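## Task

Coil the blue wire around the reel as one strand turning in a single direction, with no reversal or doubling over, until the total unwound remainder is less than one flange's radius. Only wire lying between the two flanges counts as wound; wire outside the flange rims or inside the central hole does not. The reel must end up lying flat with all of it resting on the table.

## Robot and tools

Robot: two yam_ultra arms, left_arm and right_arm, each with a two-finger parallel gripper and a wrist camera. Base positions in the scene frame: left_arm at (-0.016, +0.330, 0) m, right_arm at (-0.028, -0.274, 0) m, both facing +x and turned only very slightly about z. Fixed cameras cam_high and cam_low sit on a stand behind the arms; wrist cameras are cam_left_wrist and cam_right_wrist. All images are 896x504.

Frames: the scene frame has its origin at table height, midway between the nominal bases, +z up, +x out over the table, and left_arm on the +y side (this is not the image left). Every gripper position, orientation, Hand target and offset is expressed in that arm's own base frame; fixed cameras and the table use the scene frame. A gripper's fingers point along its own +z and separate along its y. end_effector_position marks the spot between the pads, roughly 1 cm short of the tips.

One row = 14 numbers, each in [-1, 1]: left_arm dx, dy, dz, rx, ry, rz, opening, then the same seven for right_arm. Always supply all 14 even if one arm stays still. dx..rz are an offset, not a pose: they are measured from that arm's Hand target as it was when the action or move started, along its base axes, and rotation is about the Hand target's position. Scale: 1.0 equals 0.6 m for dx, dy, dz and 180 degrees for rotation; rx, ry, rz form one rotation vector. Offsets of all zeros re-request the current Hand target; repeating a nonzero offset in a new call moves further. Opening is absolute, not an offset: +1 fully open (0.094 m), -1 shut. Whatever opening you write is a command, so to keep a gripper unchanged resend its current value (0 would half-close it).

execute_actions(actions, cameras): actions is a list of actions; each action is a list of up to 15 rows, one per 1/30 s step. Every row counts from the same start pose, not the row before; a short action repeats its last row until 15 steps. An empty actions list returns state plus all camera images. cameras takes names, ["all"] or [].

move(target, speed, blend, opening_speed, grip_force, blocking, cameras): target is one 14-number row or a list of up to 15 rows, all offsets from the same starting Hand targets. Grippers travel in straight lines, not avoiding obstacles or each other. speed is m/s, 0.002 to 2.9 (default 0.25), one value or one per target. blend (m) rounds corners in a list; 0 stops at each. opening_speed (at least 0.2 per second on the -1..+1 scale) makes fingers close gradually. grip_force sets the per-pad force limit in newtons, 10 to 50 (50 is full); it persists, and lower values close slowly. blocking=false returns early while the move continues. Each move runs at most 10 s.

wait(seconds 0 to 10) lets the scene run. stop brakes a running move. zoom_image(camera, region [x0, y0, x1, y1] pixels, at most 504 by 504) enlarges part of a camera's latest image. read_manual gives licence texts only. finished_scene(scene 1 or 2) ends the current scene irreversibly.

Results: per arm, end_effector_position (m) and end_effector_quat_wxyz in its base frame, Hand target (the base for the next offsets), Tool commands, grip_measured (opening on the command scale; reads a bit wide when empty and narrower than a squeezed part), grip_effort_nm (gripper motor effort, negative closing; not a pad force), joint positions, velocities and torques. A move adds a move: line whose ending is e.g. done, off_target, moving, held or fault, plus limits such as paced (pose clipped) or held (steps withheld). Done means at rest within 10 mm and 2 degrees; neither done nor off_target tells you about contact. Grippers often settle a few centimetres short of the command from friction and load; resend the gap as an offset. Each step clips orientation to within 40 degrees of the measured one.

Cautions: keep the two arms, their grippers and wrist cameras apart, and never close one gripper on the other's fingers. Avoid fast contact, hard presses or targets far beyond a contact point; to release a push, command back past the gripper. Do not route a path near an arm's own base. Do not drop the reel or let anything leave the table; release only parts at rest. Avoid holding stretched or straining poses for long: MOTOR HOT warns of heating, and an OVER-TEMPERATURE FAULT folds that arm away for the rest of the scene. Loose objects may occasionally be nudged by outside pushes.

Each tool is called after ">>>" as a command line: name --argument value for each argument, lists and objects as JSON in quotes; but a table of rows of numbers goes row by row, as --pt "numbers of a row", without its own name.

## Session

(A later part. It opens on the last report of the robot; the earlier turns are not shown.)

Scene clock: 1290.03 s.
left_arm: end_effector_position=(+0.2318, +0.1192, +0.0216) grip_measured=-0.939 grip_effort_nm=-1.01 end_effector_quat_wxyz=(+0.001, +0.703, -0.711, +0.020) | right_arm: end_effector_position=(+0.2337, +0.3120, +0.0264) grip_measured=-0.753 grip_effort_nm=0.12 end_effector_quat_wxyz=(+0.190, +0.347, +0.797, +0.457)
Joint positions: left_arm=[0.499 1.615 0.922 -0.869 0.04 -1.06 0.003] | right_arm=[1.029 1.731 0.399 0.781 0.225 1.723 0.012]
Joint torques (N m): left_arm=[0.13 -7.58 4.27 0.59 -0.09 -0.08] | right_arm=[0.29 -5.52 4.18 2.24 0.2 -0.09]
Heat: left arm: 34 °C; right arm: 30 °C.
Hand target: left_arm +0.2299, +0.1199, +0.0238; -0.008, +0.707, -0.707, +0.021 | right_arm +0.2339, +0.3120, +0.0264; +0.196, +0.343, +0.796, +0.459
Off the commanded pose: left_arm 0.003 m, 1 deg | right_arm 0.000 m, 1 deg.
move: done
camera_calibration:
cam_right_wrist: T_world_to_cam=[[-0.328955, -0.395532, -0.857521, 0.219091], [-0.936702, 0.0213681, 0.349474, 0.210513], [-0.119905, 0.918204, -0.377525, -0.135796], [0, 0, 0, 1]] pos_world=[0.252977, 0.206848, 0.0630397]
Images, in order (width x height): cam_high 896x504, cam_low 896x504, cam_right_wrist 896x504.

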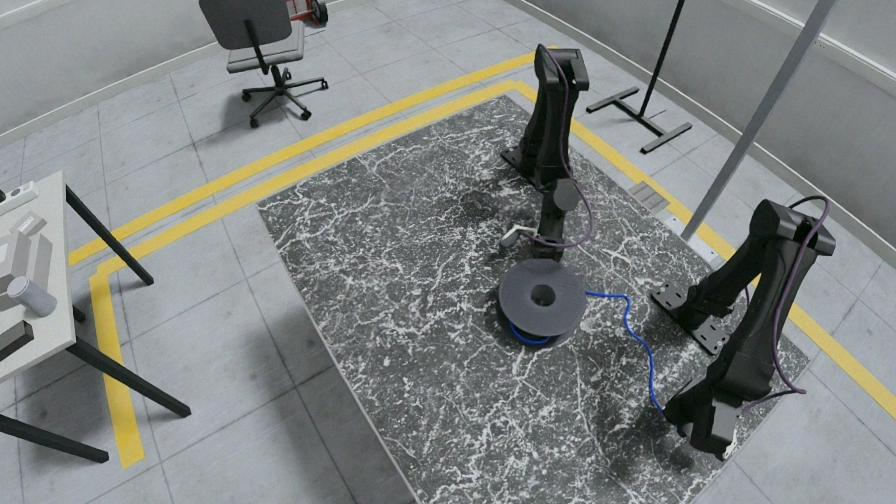

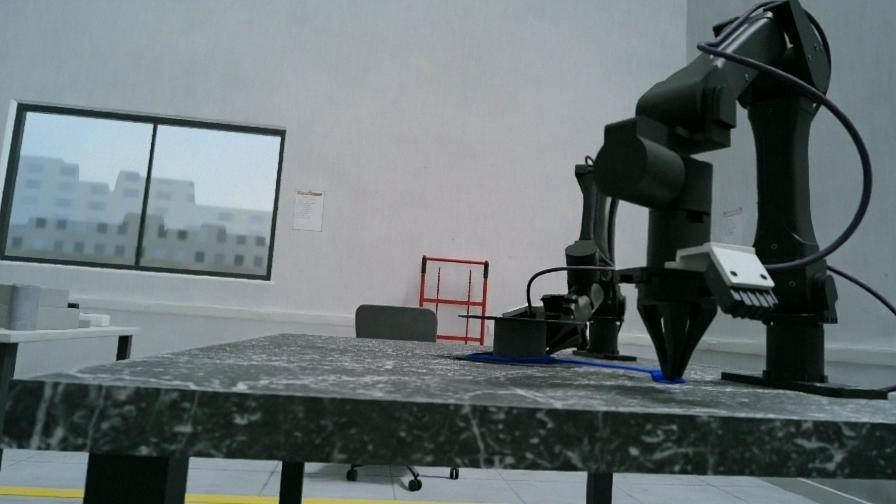

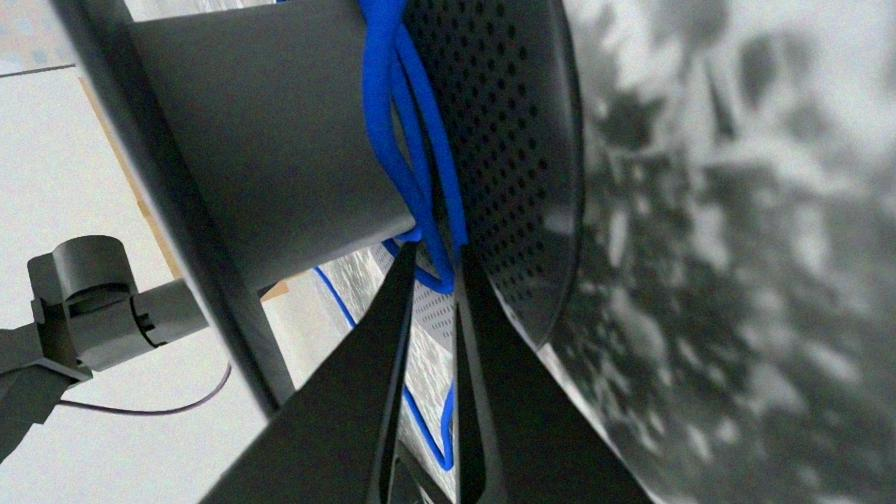

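>>> move --pt "0 0 0 0 0 0 -1 -0.1055 -0.0985 0.0833 0 0 0 -0.75" --speed 0.1 --cameras '["cam_right_wrist","cam_high","cam_low"]'

Scene clock: 1296.87 s.
left_arm: end_effector_position=(+0.2318, +0.1192, +0.0216) grip_measured=-0.939 grip_effort_nm=-1.01 end_effector_quat_wxyz=(+0.001, +0.703, -0.711, +0.020) | right_arm: end_effector_position=(+0.1715, +0.2577, +0.0781) grip_measured=-0.752 grip_effort_nm=0.11 end_effector_quat_wxyz=(+0.191, +0.340, +0.795, +0.465)
Joint positions: left_arm=[0.499 1.615 0.922 -0.869 0.04 -1.06 0.003] | right_arm=[1.182 1.075 0.216 0.303 0.351 1.795 0.012]
Joint torques (N m): left_arm=[0.16 -7.57 4.29 0.6 -0.09 -0.08] | right_arm=[0.36 -3.85 5.91 1.72 0.32 0.05]
Heat: left arm: 34 °C; right arm: 30 °C.
Hand target: left_arm +0.2299, +0.1199, +0.0238; -0.008, +0.707, -0.707, +0.021 | right_arm +0.1705, +0.2530, +0.0765; +0.196, +0.343, +0.795, +0.460
Off the commanded pose: left_arm 0.003 m, 1 deg | right_arm 0.005 m, 1 deg.
move: done
camera_calibration:
cam_right_wrist: T_world_to_cam=[[-0.312387, -0.38919, -0.866571, 0.217712], [-0.941832, 0.00784851, 0.335993, 0.140688], [-0.123964, 0.921124, -0.369003, -0.0744787], [0, 0, 0, 1]] pos_world=[0.191283, 0.152231, 0.11391]
Images, in order (width x height): cam_high 896x504, cam_low 896x504, cam_right_wrist 896x504.

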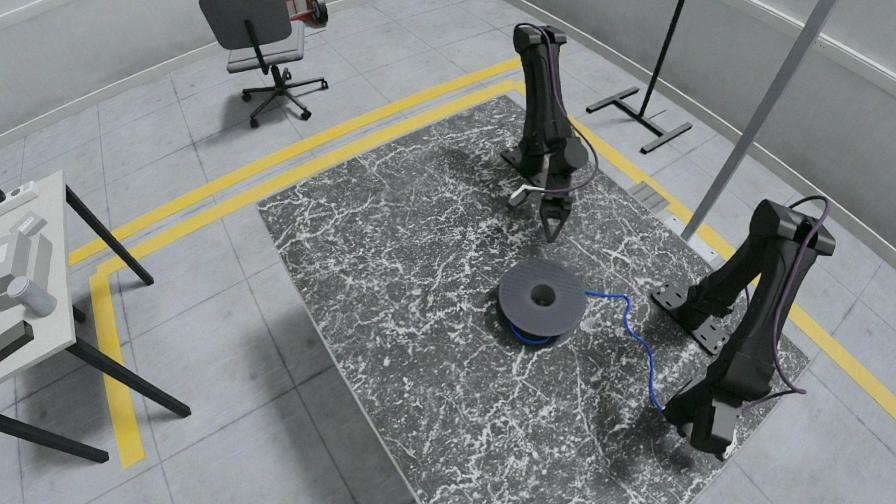

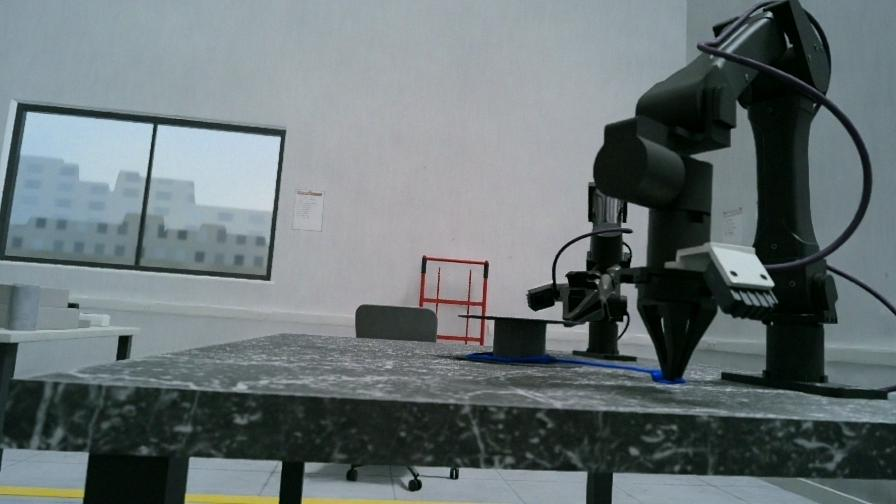

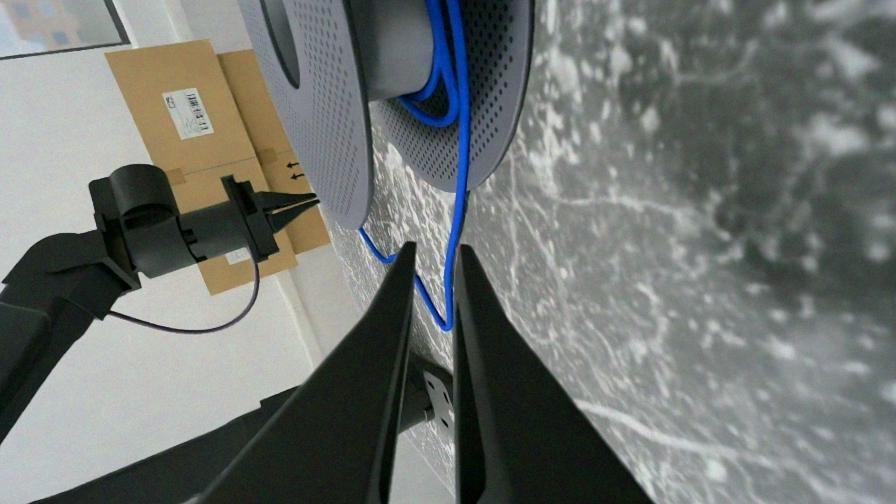

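>>> zoom_image --camera "cam_right_wrist" --region '[300, 0, 600, 220]'

>>> zoom_image --camera "cam_high" --region '[480, 240, 680, 360]'

>>> zoom_image --camera "cam_low" --region '[440, 290, 700, 390]'

Scaled by 1.680 from the camera's 896x504 image, which has a finer 1280x720 frame.

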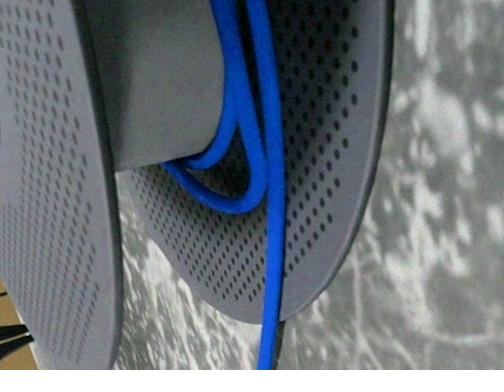

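Scaled by 2.520 from the camera's 896x504 image, which has a finer 1280x720 frame.

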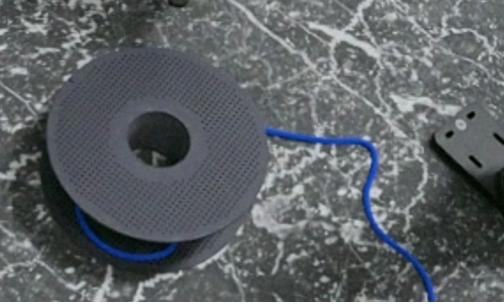

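Scaled by 1.938 from the camera's 896x504 image, which has a finer 1280x720 frame.

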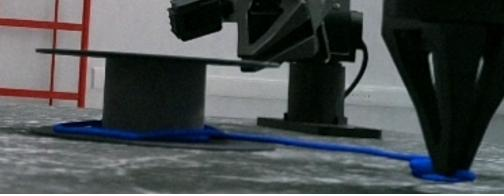

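>>> move --pt "0 0 0 0 0 0 -1 0 0.0117 0.0892 -0.2033 0.2648 -0.0554 -0.75" --pt "0 0 0 0 0 0 -1 0.1058 0.1162 0.0725 -0.2033 0.2648 -0.0554 0.92" --speed 0.3 --blend 0.01 --cameras '["cam_right_wrist","cam_high"]'

Scene clock: 1338.80 s.
left_arm: end_effector_position=(+0.2318, +0.1192, +0.0216) grip_measured=-0.939 grip_effort_nm=-1.01 end_effector_quat_wxyz=(+0.001, +0.703, -0.711, +0.020) | right_arm: end_effector_position=(+0.2325, +0.3223, +0.1182) grip_measured=+0.918 grip_effort_nm=0.11 end_effector_quat_wxyz=(-0.004, +0.487, +0.873, +0.007)
Joint positions: left_arm=[0.499 1.615 0.922 -0.869 0.04 -1.06 0.003] | right_arm=[0.939 2.053 1.878 -1.382 -0.009 1.957 0.09]
Joint torques (N m): left_arm=[0.18 -7.57 4.29 0.59 -0.09 -0.07] | right_arm=[-0.17 -10.04 8.69 -0.08 0.01 -0.12]
Heat: left arm: 34 °C; right arm: 30 °C.
Hand target: left_arm +0.2299, +0.1199, +0.0238; -0.008, +0.707, -0.707, +0.021 | right_arm +0.2340, +0.3227, +0.1199; -0.004, +0.484, +0.875, +0.002
Off the commanded pose: left_arm 0.003 m, 1 deg | right_arm 0.002 m, 1 deg.
move: done
camera_calibration:
cam_right_wrist: T_world_to_cam=[[-0.809987, -0.586384, -0.00862846, 0.37449], [-0.389946, 0.527536, 0.75475, -0.161085], [-0.438022, 0.614702, -0.655956, 0.0940609], [0, 0, 0, 1]] pos_world=[0.281718, 0.246754, 0.18651]
Images, in order (width x height): cam_high 896x504, cam_right_wrist 896x504.

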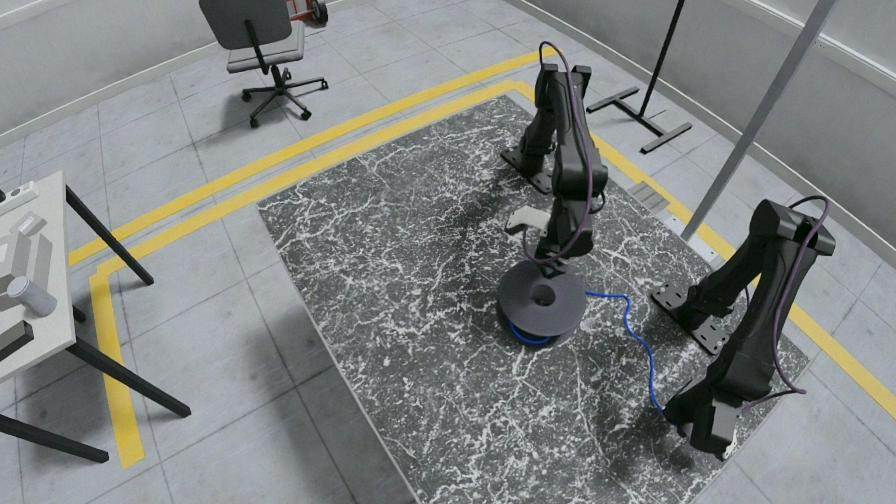

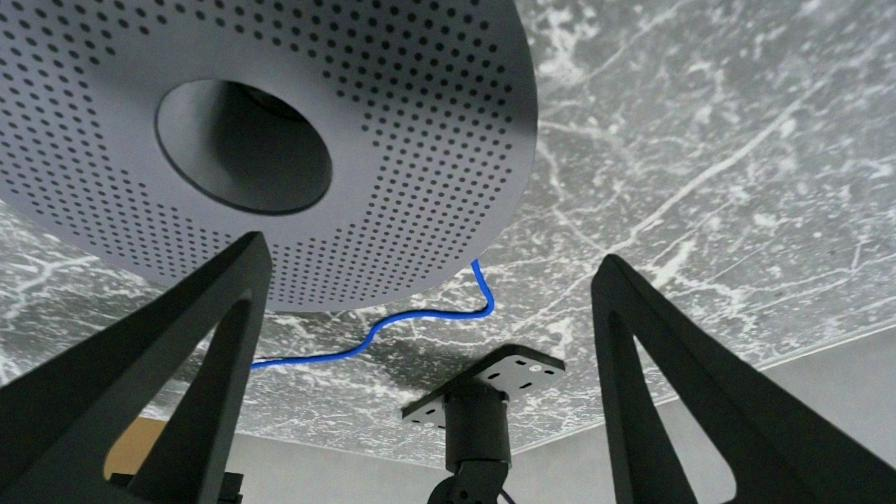

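>>> move --pt "0 0 0 0 0 0 -1 0.0017 0 -0.1165 0 0 0 0.92" --pt "0 0 0 0 0 0 -1 0.0017 0 -0.1165 0 0 0 0.42" --speed 0.12 --opening_speed 1.0 --cameras '["cam_right_wrist","cam_high"]'

Scene clock: 1348.40 s.
left_arm: end_effector_position=(+0.2318, +0.1192, +0.0216) grip_measured=-0.939 grip_effort_nm=-1.01 end_effector_quat_wxyz=(+0.001, +0.703, -0.711, +0.020) | right_arm: end_effector_position=(+0.2351, +0.3268, +0.0599) grip_measured=+0.476 grip_effort_nm=-1.04 end_effector_quat_wxyz=(-0.004, +0.485, +0.875, +0.014)
Joint positions: left_arm=[0.499 1.615 0.922 -0.869 0.04 -1.06 0.003] | right_arm=[0.939 2.073 1.674 -1.146 -0.012 1.951 0.069]
Joint torques (N m): left_arm=[0.18 -7.62 4.27 0.6 -0.09 -0.07] | right_arm=[-0.47 -10.1 5.24 0.38 0.09 -0.05]
Heat: left arm: 34 °C; right arm: 30 °C.
Hand target: left_arm +0.2299, +0.1199, +0.0238; -0.008, +0.707, -0.707, +0.021 | right_arm +0.2350, +0.3227, +0.0499; -0.004, +0.484, +0.875, +0.002
Off the commanded pose: left_arm 0.003 m, 1 deg | right_arm 0.011 m, 1 deg.
move: off_target (right_arm)
camera_calibration:
cam_right_wrist: T_world_to_cam=[[-0.806744, -0.590558, -0.0201446, 0.380005], [-0.39682, 0.516193, 0.758999, -0.113383], [-0.437834, 0.620311, -0.650781, 0.051928], [0, 0, 0, 1]] pos_world=[0.28431, 0.250731, 0.127507]
Images, in order (width x height): cam_high 896x504, cam_right_wrist 896x504.

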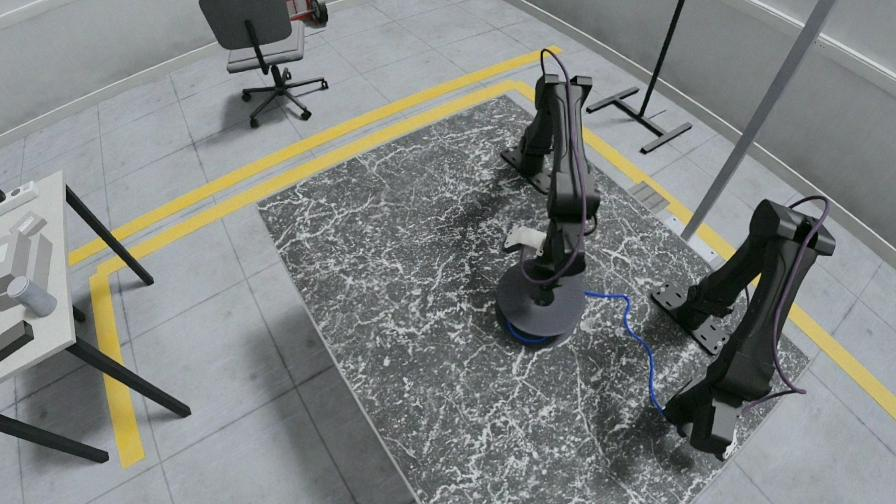

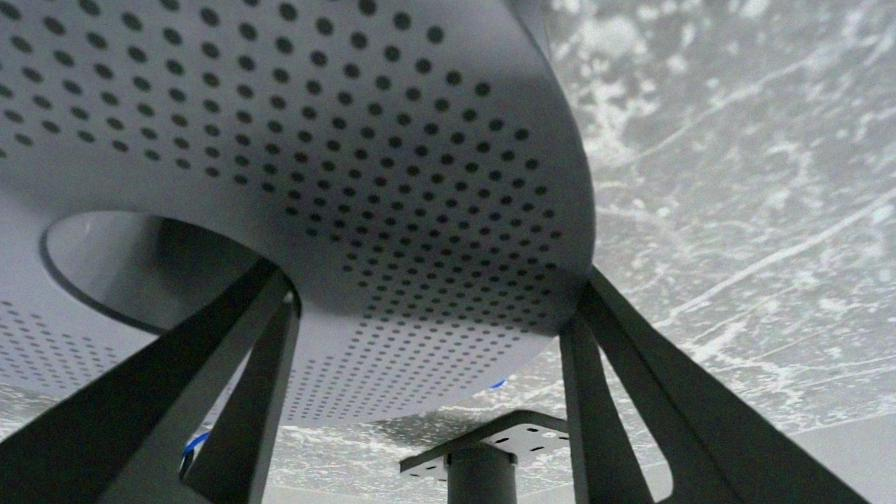

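>>> move --pt "0 0 0 0 0 0 -1 0.0169 -0.0197 0 0 0 0.0833 0.42" --pt "0 0 0 0 0 0 -1 0.0389 -0.0342 0 0 0 0.1667 0.42" --pt "0 -0.012 0 0 0 0 -1 0.0642 -0.0422 0 0 0 0.25 0.42" --pt "0 -0.024 0 0 0 0 -1 0.0910 -0.0431 0 0 0 0.3333 0.42" --pt "0 -0.036 0 0 0 0 -1 0.1177 -0.0370 0 0 0 0.4167 0.42" --pt "0 -0.048 0 0 0 0 -1 0.1423 -0.0238 0 0 0 0.5 0.42" --pt "0 -0.06 0 0 0 0 -1 0.1630 -0.0045 0 0 0 0.5833 0.42" --pt "0 -0.074 0 0 0 0 -1 0.1784 0.0198 0 0 0 0.6667 0.42" --pt "0 -0.09 0 0 0 0 -1 0.1875 0.0474 0 0 0 0.75 0.42" --pt "0 -0.108 0 0 0 0 -1 0.1894 0.0767 0 0 0 0.8333 0.42" --speed 0.2 --blend 0.008 --cameras '["all"]'

Scene clock: 1365.27 s.
left_arm: end_effector_position=(+0.2323, +0.0553, +0.0228) grip_measured=-0.939 grip_effort_nm=-1.00 end_effector_quat_wxyz=(+0.001, +0.706, -0.708, +0.023) | right_arm: end_effector_position=(+0.3486, +0.3624, +0.0608) grip_measured=+0.476 grip_effort_nm=-1.04 end_effector_quat_wxyz=(-0.015, +0.710, -0.704, +0.006)
Joint positions: left_arm=[0.259 1.518 0.83 -0.862 0.04 -1.309 0.003] | right_arm=[0.808 2.645 2.673 -1.568 0.013 -0.771 0.069]
Joint torques (N m): left_arm=[-0.61 -6.64 4.27 0.61 -0.17 -0.06] | right_arm=[0.55 -12.38 7.79 0.36 -0.04 -0.18]
Heat: left arm: 34 °C; right arm: 30 °C.
Hand target: left_arm +0.2299, +0.0551, +0.0238; -0.008, +0.707, -0.707, +0.021 | right_arm +0.3488, +0.3686, +0.0500; +0.002, +0.720, -0.694, +0.003
Off the commanded pose: left_arm 0.003 m, 1 deg | right_arm 0.013 m, 3 deg.
joint read past its limit (right arm) — joint 4 (wrist pitch), lower limit.
joint sent to its limit (right arm) — joint 4 (wrist pitch), lower limit. The joint targets still meet the commanded pose.
move: off_target (right_arm)
camera_calibration:
cam_left_wrist: T_world_to_cam=[[0.997504, 0.0635586, 0.0307695, -0.239803], [0.0159138, -0.626863, 0.778967, 0.0213095], [0.0687983, -0.776533, -0.626309, 0.150774], [0, 0, 0, 1]] pos_world=[0.228492, 0.145681, 0.0852103]
cam_right_wrist: T_world_to_cam=[[0.996211, 0.0804256, 0.0331076, -0.382217], [0.0298258, -0.67349, 0.738594, 0.196277], [0.0816995, -0.734808, -0.673337, 0.391536], [0, 0, 0, 1]] pos_world=[0.342926, 0.450634, 0.131321]

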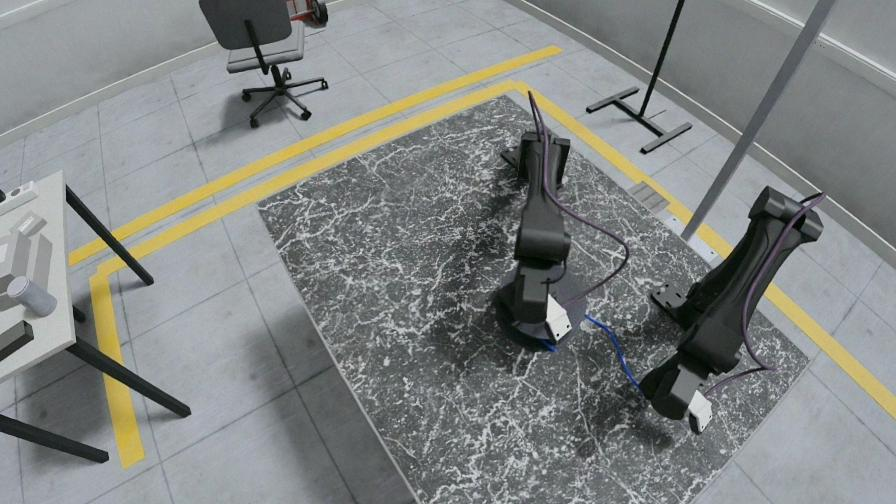

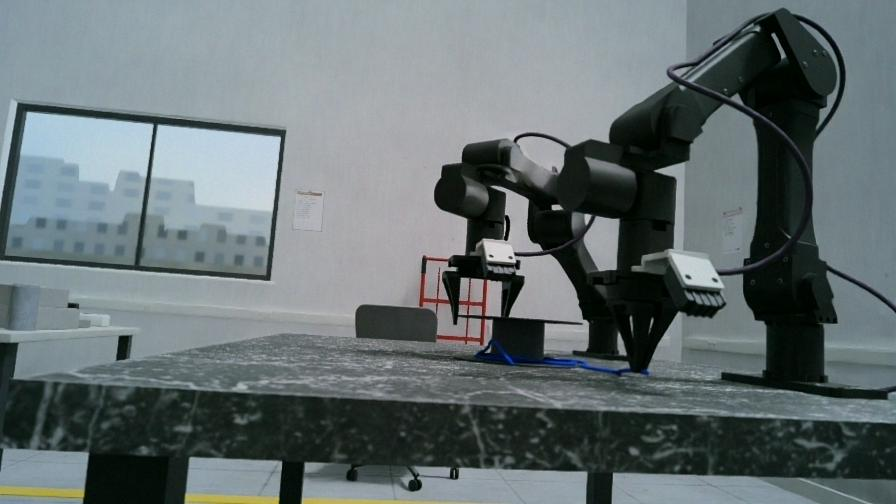

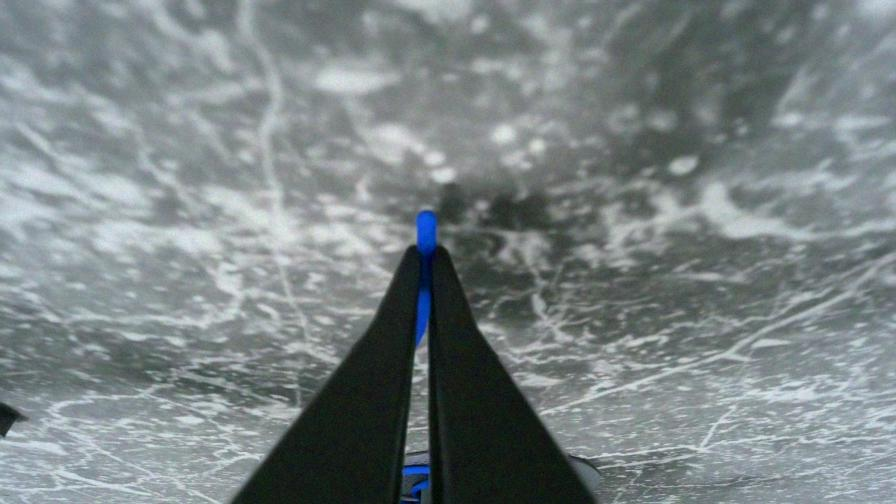

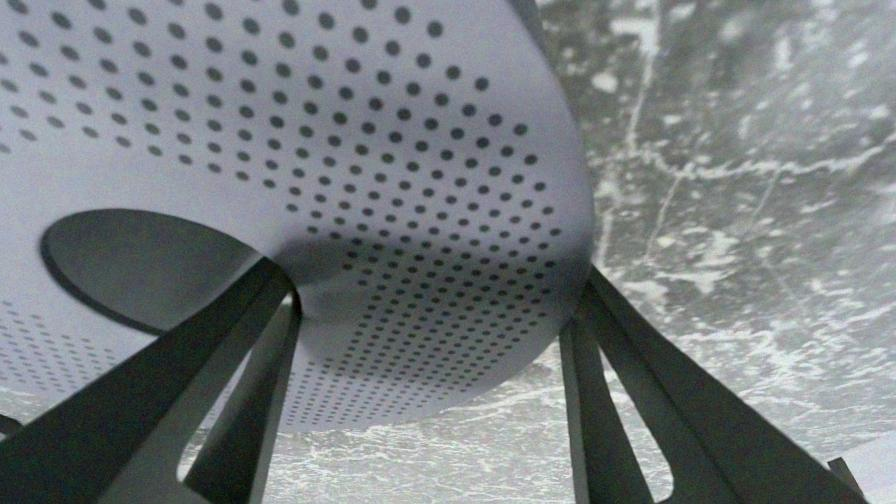

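>>> zoom_image --camera "cam_high" --region '[480, 240, 700, 420]'

>>> zoom_image --camera "cam_low" --region '[430, 290, 690, 400]'

Scaled by 2.291 from the camera's 896x504 image, which has a finer 1280x720 frame.

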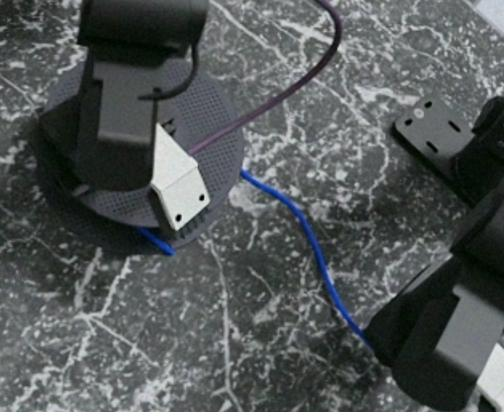

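Scaled by 1.938 from the camera's 896x504 image, which has a finer 1280x720 frame.

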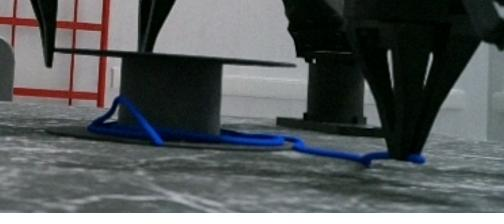

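>>> move --pt "0 0 0 0 0 0 -1 -0.0003 -0.0103 0.018 0 0 0 0.42" --pt "0 0 0 0 0 0 -1 -0.0003 -0.0103 0.018 0 0 0 0.92" --pt "0 0 0 0 0 0 -1 -0.0003 -0.0103 0.1167 0 0 0 0.92" --pt "0 0 0 0 0 0 -1 -0.1947 -0.0732 0.1167 0 0 -0.8333 0.92" --speed '[0.1,0.1,0.2,0.5]' --blend '[0,0,0.01,0]' --opening_speed 1.0 --cameras '["all"]'

Scene clock: 1417.13 s.
left_arm: end_effector_position=(+0.2323, +0.0553, +0.0228) grip_measured=-0.939 grip_effort_nm=-1.00 end_effector_quat_wxyz=(+0.001, +0.706, -0.708, +0.023) | right_arm: end_effector_position=(+0.2320, +0.3263, +0.1084) grip_measured=+0.918 grip_effort_nm=0.10 end_effector_quat_wxyz=(-0.014, +0.481, +0.876, -0.014)
Joint positions: left_arm=[0.259 1.518 0.83 -0.862 0.04 -1.309 0.003] | right_arm=[0.94 2.115 1.932 -1.42 -0.024 1.943 0.09]
Joint torques (N m): left_arm=[-0.62 -6.68 4.22 0.6 -0.15 -0.07] | right_arm=[0.5 -16.12 4.92 0.32 0.13 0.13]
Heat: left arm: 33 °C; right arm: 31 °C.
Hand target: left_arm +0.2299, +0.0551, +0.0238; -0.008, +0.707, -0.707, +0.021 | right_arm +0.2318, +0.3247, +0.1199; -0.004, +0.484, +0.875, +0.001
Off the commanded pose: left_arm 0.003 m, 1 deg | right_arm 0.012 m, 2 deg.
move: off_target (right_arm)
camera_calibration:
cam_left_wrist: T_world_to_cam=[[0.99748, 0.0639157, 0.030803, -0.239754], [0.016111, -0.626845, 0.778977, 0.0212625], [0.0690976, -0.776518, -0.626295, 0.150709], [0, 0, 0, 1]] pos_world=[0.228393, 0.14568, 0.0852104]
cam_right_wrist: T_world_to_cam=[[-0.801374, -0.596881, 0.0391642, 0.372593], [-0.368039, 0.543626, 0.754333, -0.166301], [-0.471537, 0.590088, -0.655323, 0.100703], [0, 0, 0, 1]] pos_world=[0.284866, 0.253375, 0.176847]

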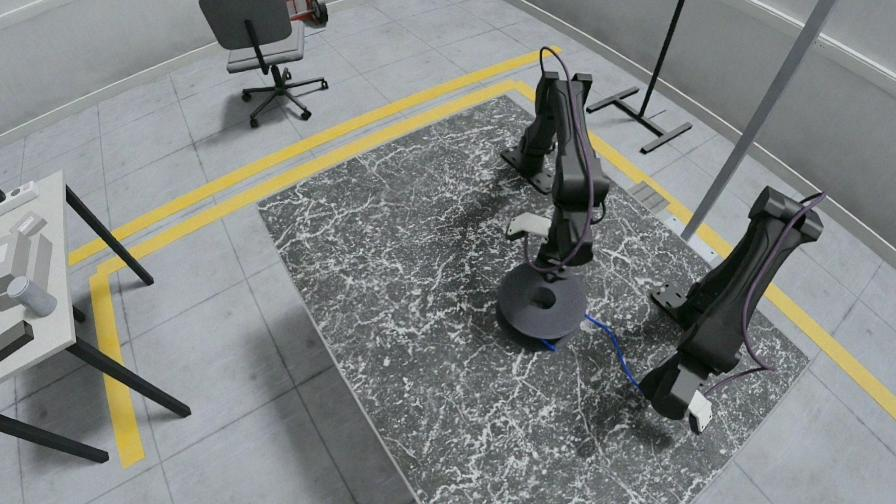

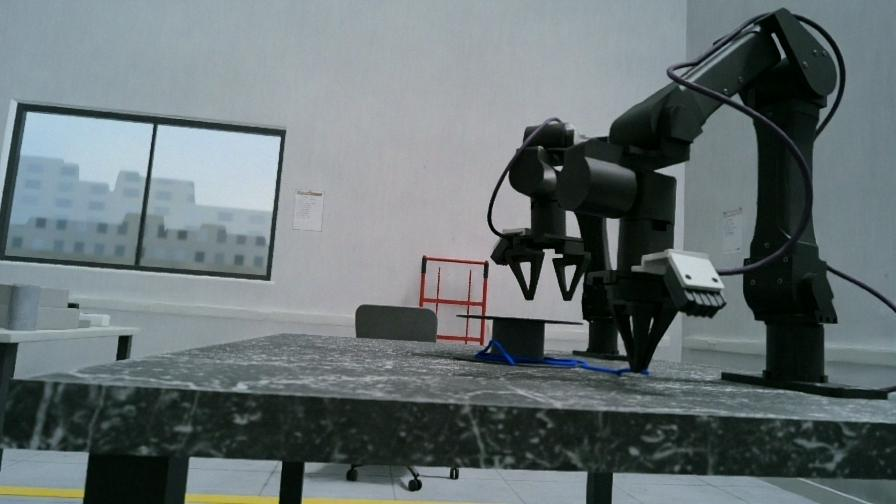

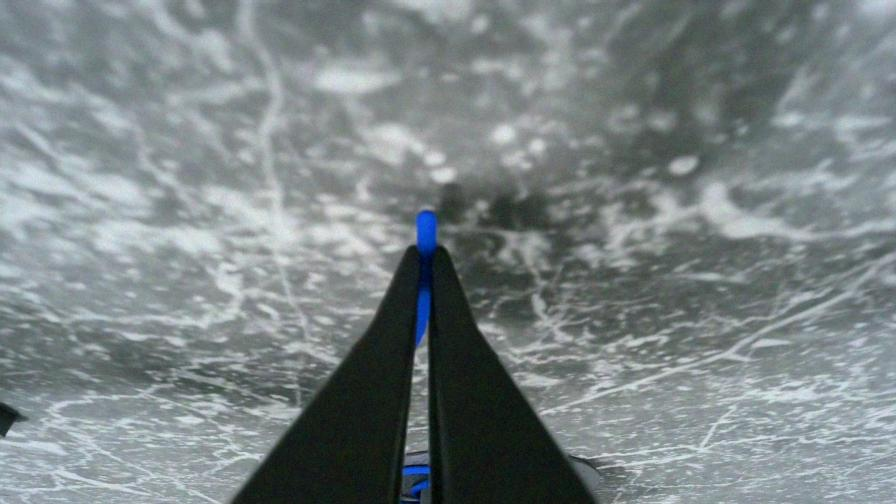

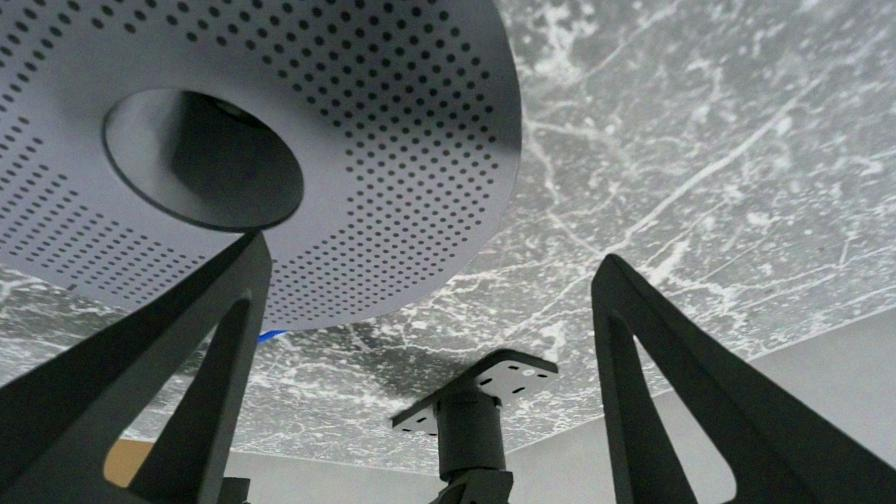

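>>> zoom_image --camera "cam_high" --region '[480, 240, 680, 400]'

>>> zoom_image --camera "cam_low" --region '[430, 290, 690, 400]'

Scaled by 2.520 from the camera's 896x504 image, which has a finer 1280x720 frame.

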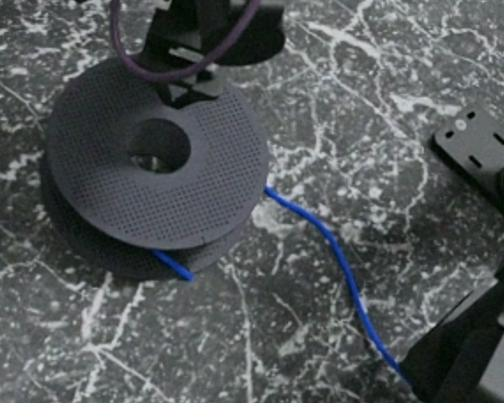

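Scaled by 1.938 from the camera's 896x504 image, which has a finer 1280x720 frame.

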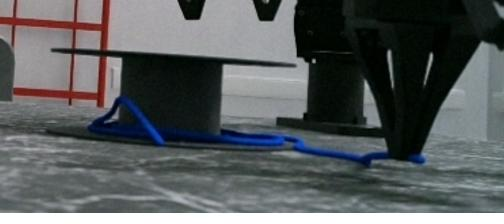

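>>> move --pt "0 0 0 0 0 0 -1 0.0128 0.0067 -0.04 0 0 0 0.92" --pt "0 0 0 0 0 0 -1 0.0128 0.0067 -0.1165 0 0 0 0.92" --pt "0 0 0 0 0 0 -1 0.0128 0.0067 -0.1165 0 0 0 0.42" --speed 0.12 --blend '[0.01,0,0]' --opening_speed 1.0 --cameras '["cam_right_wrist","cam_high"]'

Scene clock: 1472.93 s.
left_arm: end_effector_position=(+0.2323, +0.0553, +0.0228) grip_measured=-0.939 grip_effort_nm=-1.00 end_effector_quat_wxyz=(+0.001, +0.706, -0.708, +0.023) | right_arm: end_effector_position=(+0.2378, +0.3336, +0.0559) grip_measured=+0.490 grip_effort_nm=-1.03 end_effector_quat_wxyz=(-0.010, +0.481, +0.876, +0.009)
Joint positions: left_arm=[0.259 1.518 0.83 -0.862 0.04 -1.309 0.003] | right_arm=[0.94 2.115 1.724 -1.165 -0.022 1.944 0.07]
Joint torques (N m): left_arm=[-0.65 -6.68 4.26 0.61 -0.16 -0.07] | right_arm=[-0.5 -11.77 4.94 0.37 0.16 0.06]
Heat: left arm: 33 °C; right arm: 31 °C.
Hand target: left_arm +0.2299, +0.0551, +0.0238; -0.008, +0.707, -0.707, +0.021 | right_arm +0.2396, +0.3288, +0.0501; -0.004, +0.484, +0.875, +0.002
Off the commanded pose: left_arm 0.003 m, 1 deg | right_arm 0.008 m, 1 deg.
move: done
camera_calibration:
cam_right_wrist: T_world_to_cam=[[-0.802532, -0.596577, -0.00625837, 0.386315], [-0.389849, 0.516438, 0.762437, -0.114698], [-0.45162, 0.61432, -0.647032, 0.0513955], [0, 0, 0, 1]] pos_world=[0.288527, 0.258128, 0.123122]
Images, in order (width x height): cam_high 896x504, cam_right_wrist 896x504.

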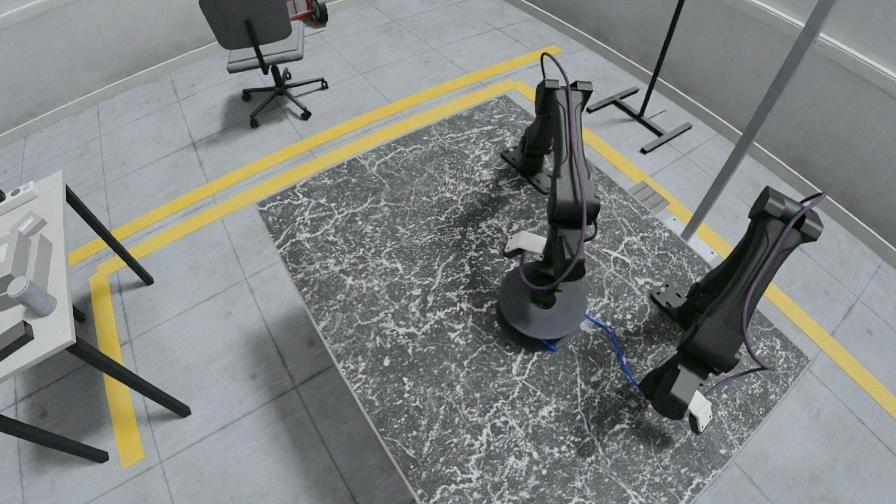

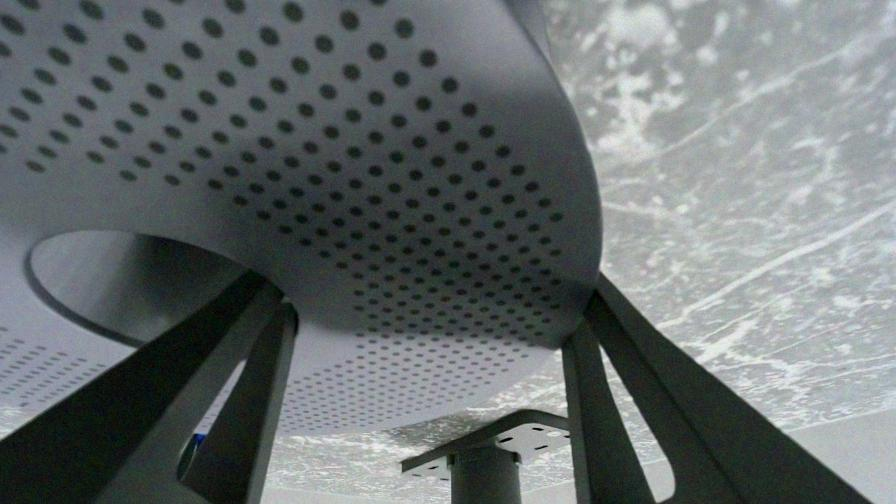

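>>> move --pt "-0.0025 -0.024 0 0 0 0 -1 0.0169 -0.0197 0 0 0 0.0833 0.42" --pt "-0.005 -0.048 0 0 0 0 -1 0.0389 -0.0342 0 0 0 0.1667 0.42" --pt "-0.0075 -0.072 0 0 0 0 -1 0.0642 -0.0422 0 0 0 0.25 0.42" --pt "-0.01 -0.092 0 0 0 0 -1 0.0910 -0.0431 0 0 0 0.3333 0.42" --speed 0.2 --blend 0.008 --cameras '["cam_high","cam_low","cam_left_wrist"]'

>>> zoom_image --camera "cam_high" --region '[480, 240, 680, 400]'

>>> zoom_image --camera "cam_low" --region '[430, 290, 690, 400]'

Scene clock: 1483.37 s.
left_arm: end_effector_position=(+0.2271, -0.0023, +0.0234) grip_measured=-0.939 grip_effort_nm=-1.01 end_effector_quat_wxyz=(+0.002, +0.705, -0.708, +0.025) | right_arm: end_effector_position=(+0.2862, +0.2979, +0.0556) grip_measured=+0.489 grip_effort_nm=-1.04 end_effector_quat_wxyz=(-0.005, -0.013, +1.000, -0.005)
Joint positions: left_arm=[0.017 1.461 0.781 -0.86 0.04 -1.55 0.003] | right_arm=[0.803 2.16 1.793 -1.218 -0.001 0.777 0.07]
Joint torques (N m): left_arm=[-0.59 -6.11 4.29 0.6 -0.25 -0.05] | right_arm=[-0.85 -9.58 7.92 0.36 -0.03 -0.21]
Heat: left arm: 33 °C; right arm: 30 °C.
Hand target: left_arm +0.2239, -0.0001, +0.0237; -0.008, +0.707, -0.707, +0.020 | right_arm +0.2942, +0.3029, +0.0501; -0.004, -0.018, +1.000, -0.001
Off the commanded pose: left_arm 0.004 m, 1 deg | right_arm 0.011 m, 1 deg.
move: off_target (right_arm)
camera_calibration:
cam_left_wrist: T_world_to_cam=[[0.997535, 0.0626746, 0.0315485, -0.231077], [0.0143216, -0.622018, 0.782872, -0.0149698], [0.0686899, -0.78049, -0.621383, 0.106725], [0, 0, 0, 1]] pos_world=[0.223391, 0.0884693, 0.0853269]
Images, in order (width x height): cam_high 896x504, cam_low 896x504, cam_left_wrist 896x504.

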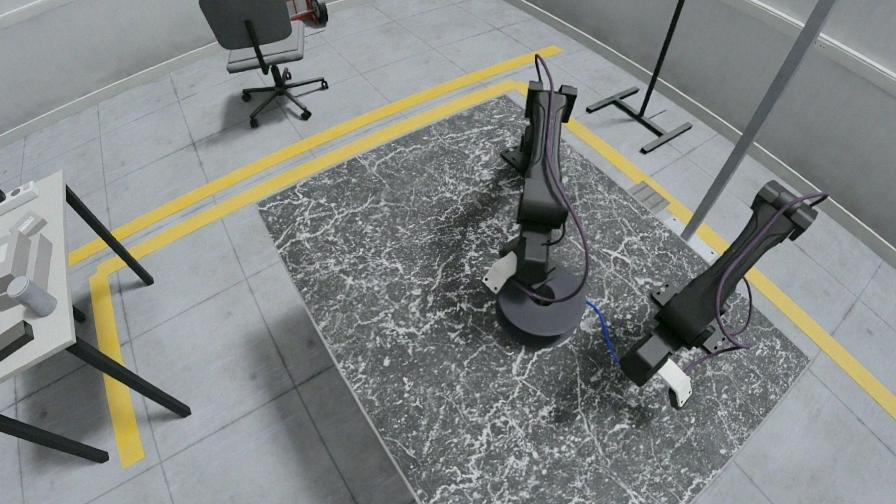

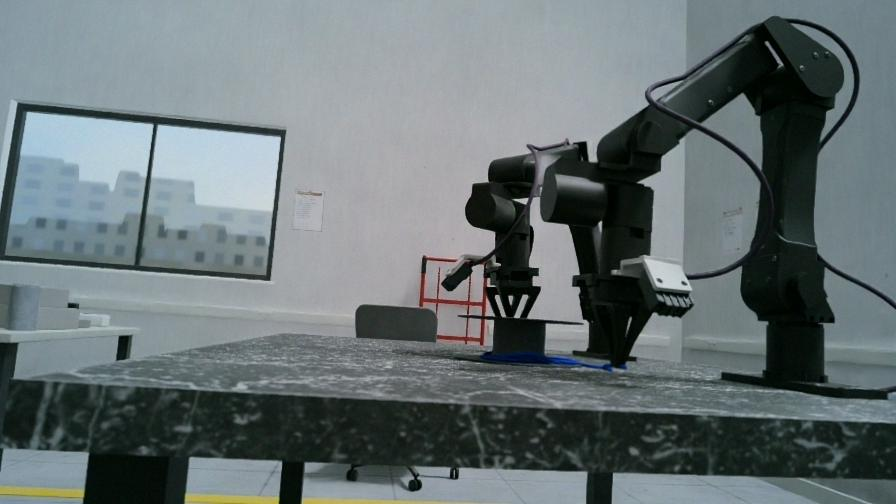

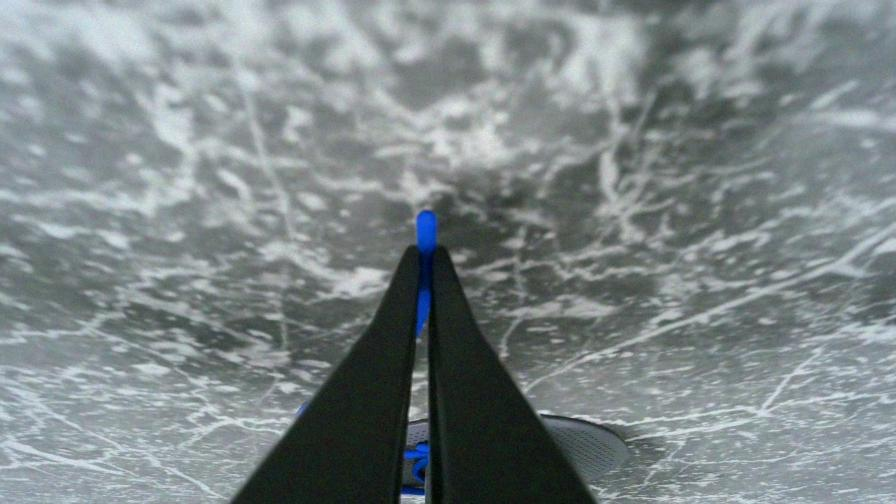

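Scaled by 2.520 from the camera's 896x504 image, which has a finer 1280x720 frame.

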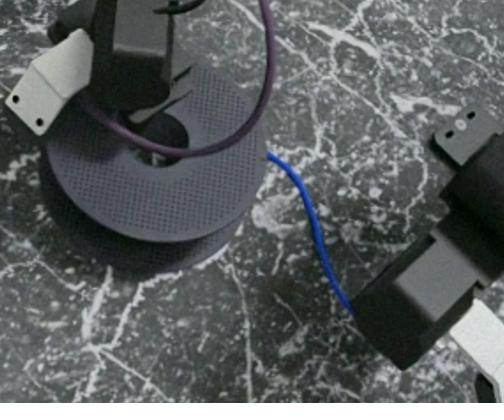

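Scaled by 1.938 from the camera's 896x504 image, which has a finer 1280x720 frame.

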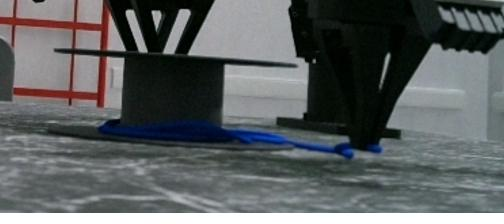

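>>> move --pt "-0.005 -0.0225 0 0 0 -0.013 -1 0.0267 0.0061 0 0 0 0.0833 0.42" --pt "-0.01 -0.045 0 0 0 -0.026 -1 0.0513 0.0193 0 0 0 0.1667 0.42" --pt "-0.015 -0.0675 0 0 0 -0.039 -1 0.0720 0.0386 0 0 0 0.25 0.42" --speed 0.2 --blend 0.008 --cameras '["cam_high","cam_low","cam_left_wrist"]'

>>> zoom_image --camera "cam_high" --region '[480, 240, 680, 400]'

>>> zoom_image --camera "cam_low" --region '[430, 290, 690, 400]'

Scene clock: 1507.13 s.
left_arm: end_effector_position=(+0.2187, -0.0442, +0.0238) grip_measured=-0.939 grip_effort_nm=-1.00 end_effector_quat_wxyz=(-0.004, -0.661, +0.750, -0.027) | right_arm: end_effector_position=(+0.3343, +0.3205, +0.0563) grip_measured=+0.489 grip_effort_nm=-1.04 end_effector_quat_wxyz=(+0.002, -0.393, +0.919, -0.014)
Joint positions: left_arm=[-0.172 1.438 0.763 -0.858 0.04 -1.616 0.003] | right_arm=[0.773 2.39 2.182 -1.369 0.027 -0.036 0.07]
Joint torques (N m): left_arm=[-0.58 -5.9 4.26 0.56 -0.29 -0.07] | right_arm=[-0.68 -11.29 8.5 0.24 -0.21 -0.2]
Heat: left arm: 31 °C; right arm: 30 °C.
Hand target: left_arm +0.2149, -0.0405, +0.0238; +0.007, -0.662, +0.749, -0.021 | right_arm +0.3373, +0.3260, +0.0500; -0.004, -0.399, +0.917, -0.002
Off the commanded pose: left_arm 0.005 m, 1 deg | right_arm 0.009 m, 2 deg.
move: done
camera_calibration:
cam_left_wrist: T_world_to_cam=[[0.997611, -0.059618, 0.034895, -0.225625], [-0.0643057, -0.616955, 0.784367, -0.023809], [-0.0252338, -0.784737, -0.619315, 0.0952377], [0, 0, 0, 1]] pos_world=[0.225958, 0.0465962, 0.0855303]
Images, in order (width x height): cam_high 896x504, cam_low 896x504, cam_left_wrist 896x504.

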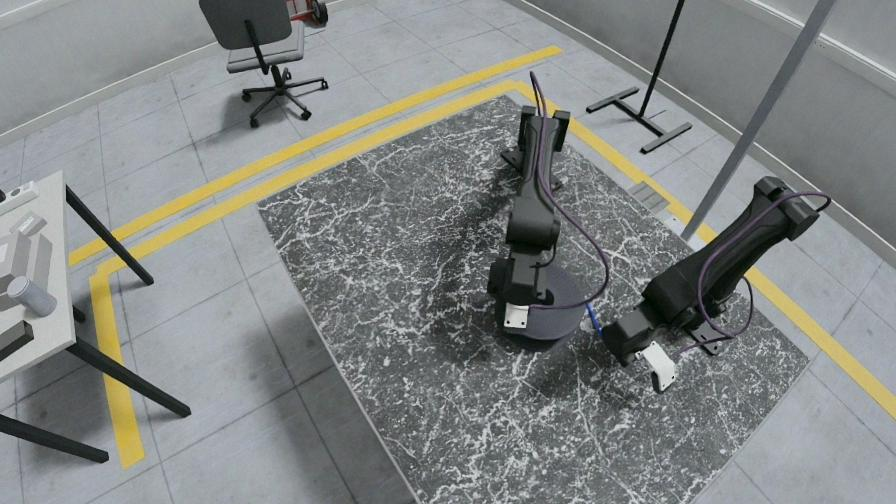

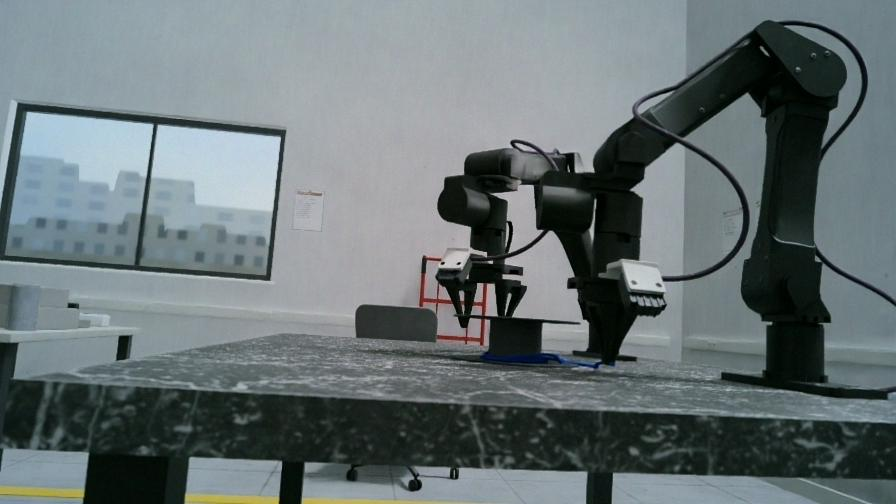

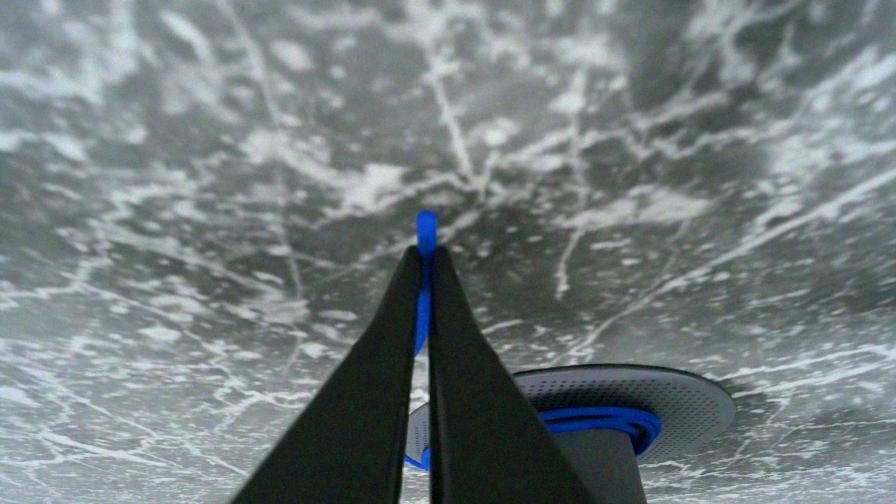

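Scaled by 2.520 from the camera's 896x504 image, which has a finer 1280x720 frame.

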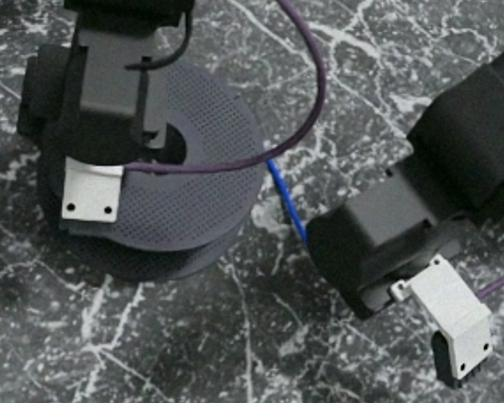

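Scaled by 1.938 from the camera's 896x504 image, which has a finer 1280x720 frame.

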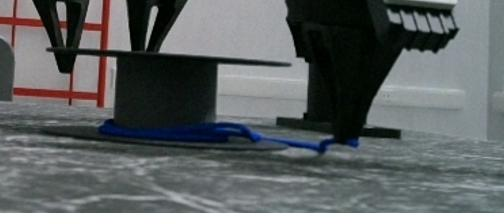

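>>> zoom_image --camera "cam_left_wrist" --region '[380, 340, 760, 504]'

Scaled by 1.326 from the camera's 896x504 image, which has a finer 1280x720 frame.

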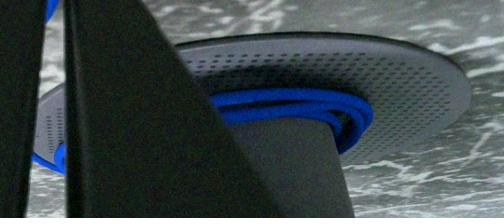

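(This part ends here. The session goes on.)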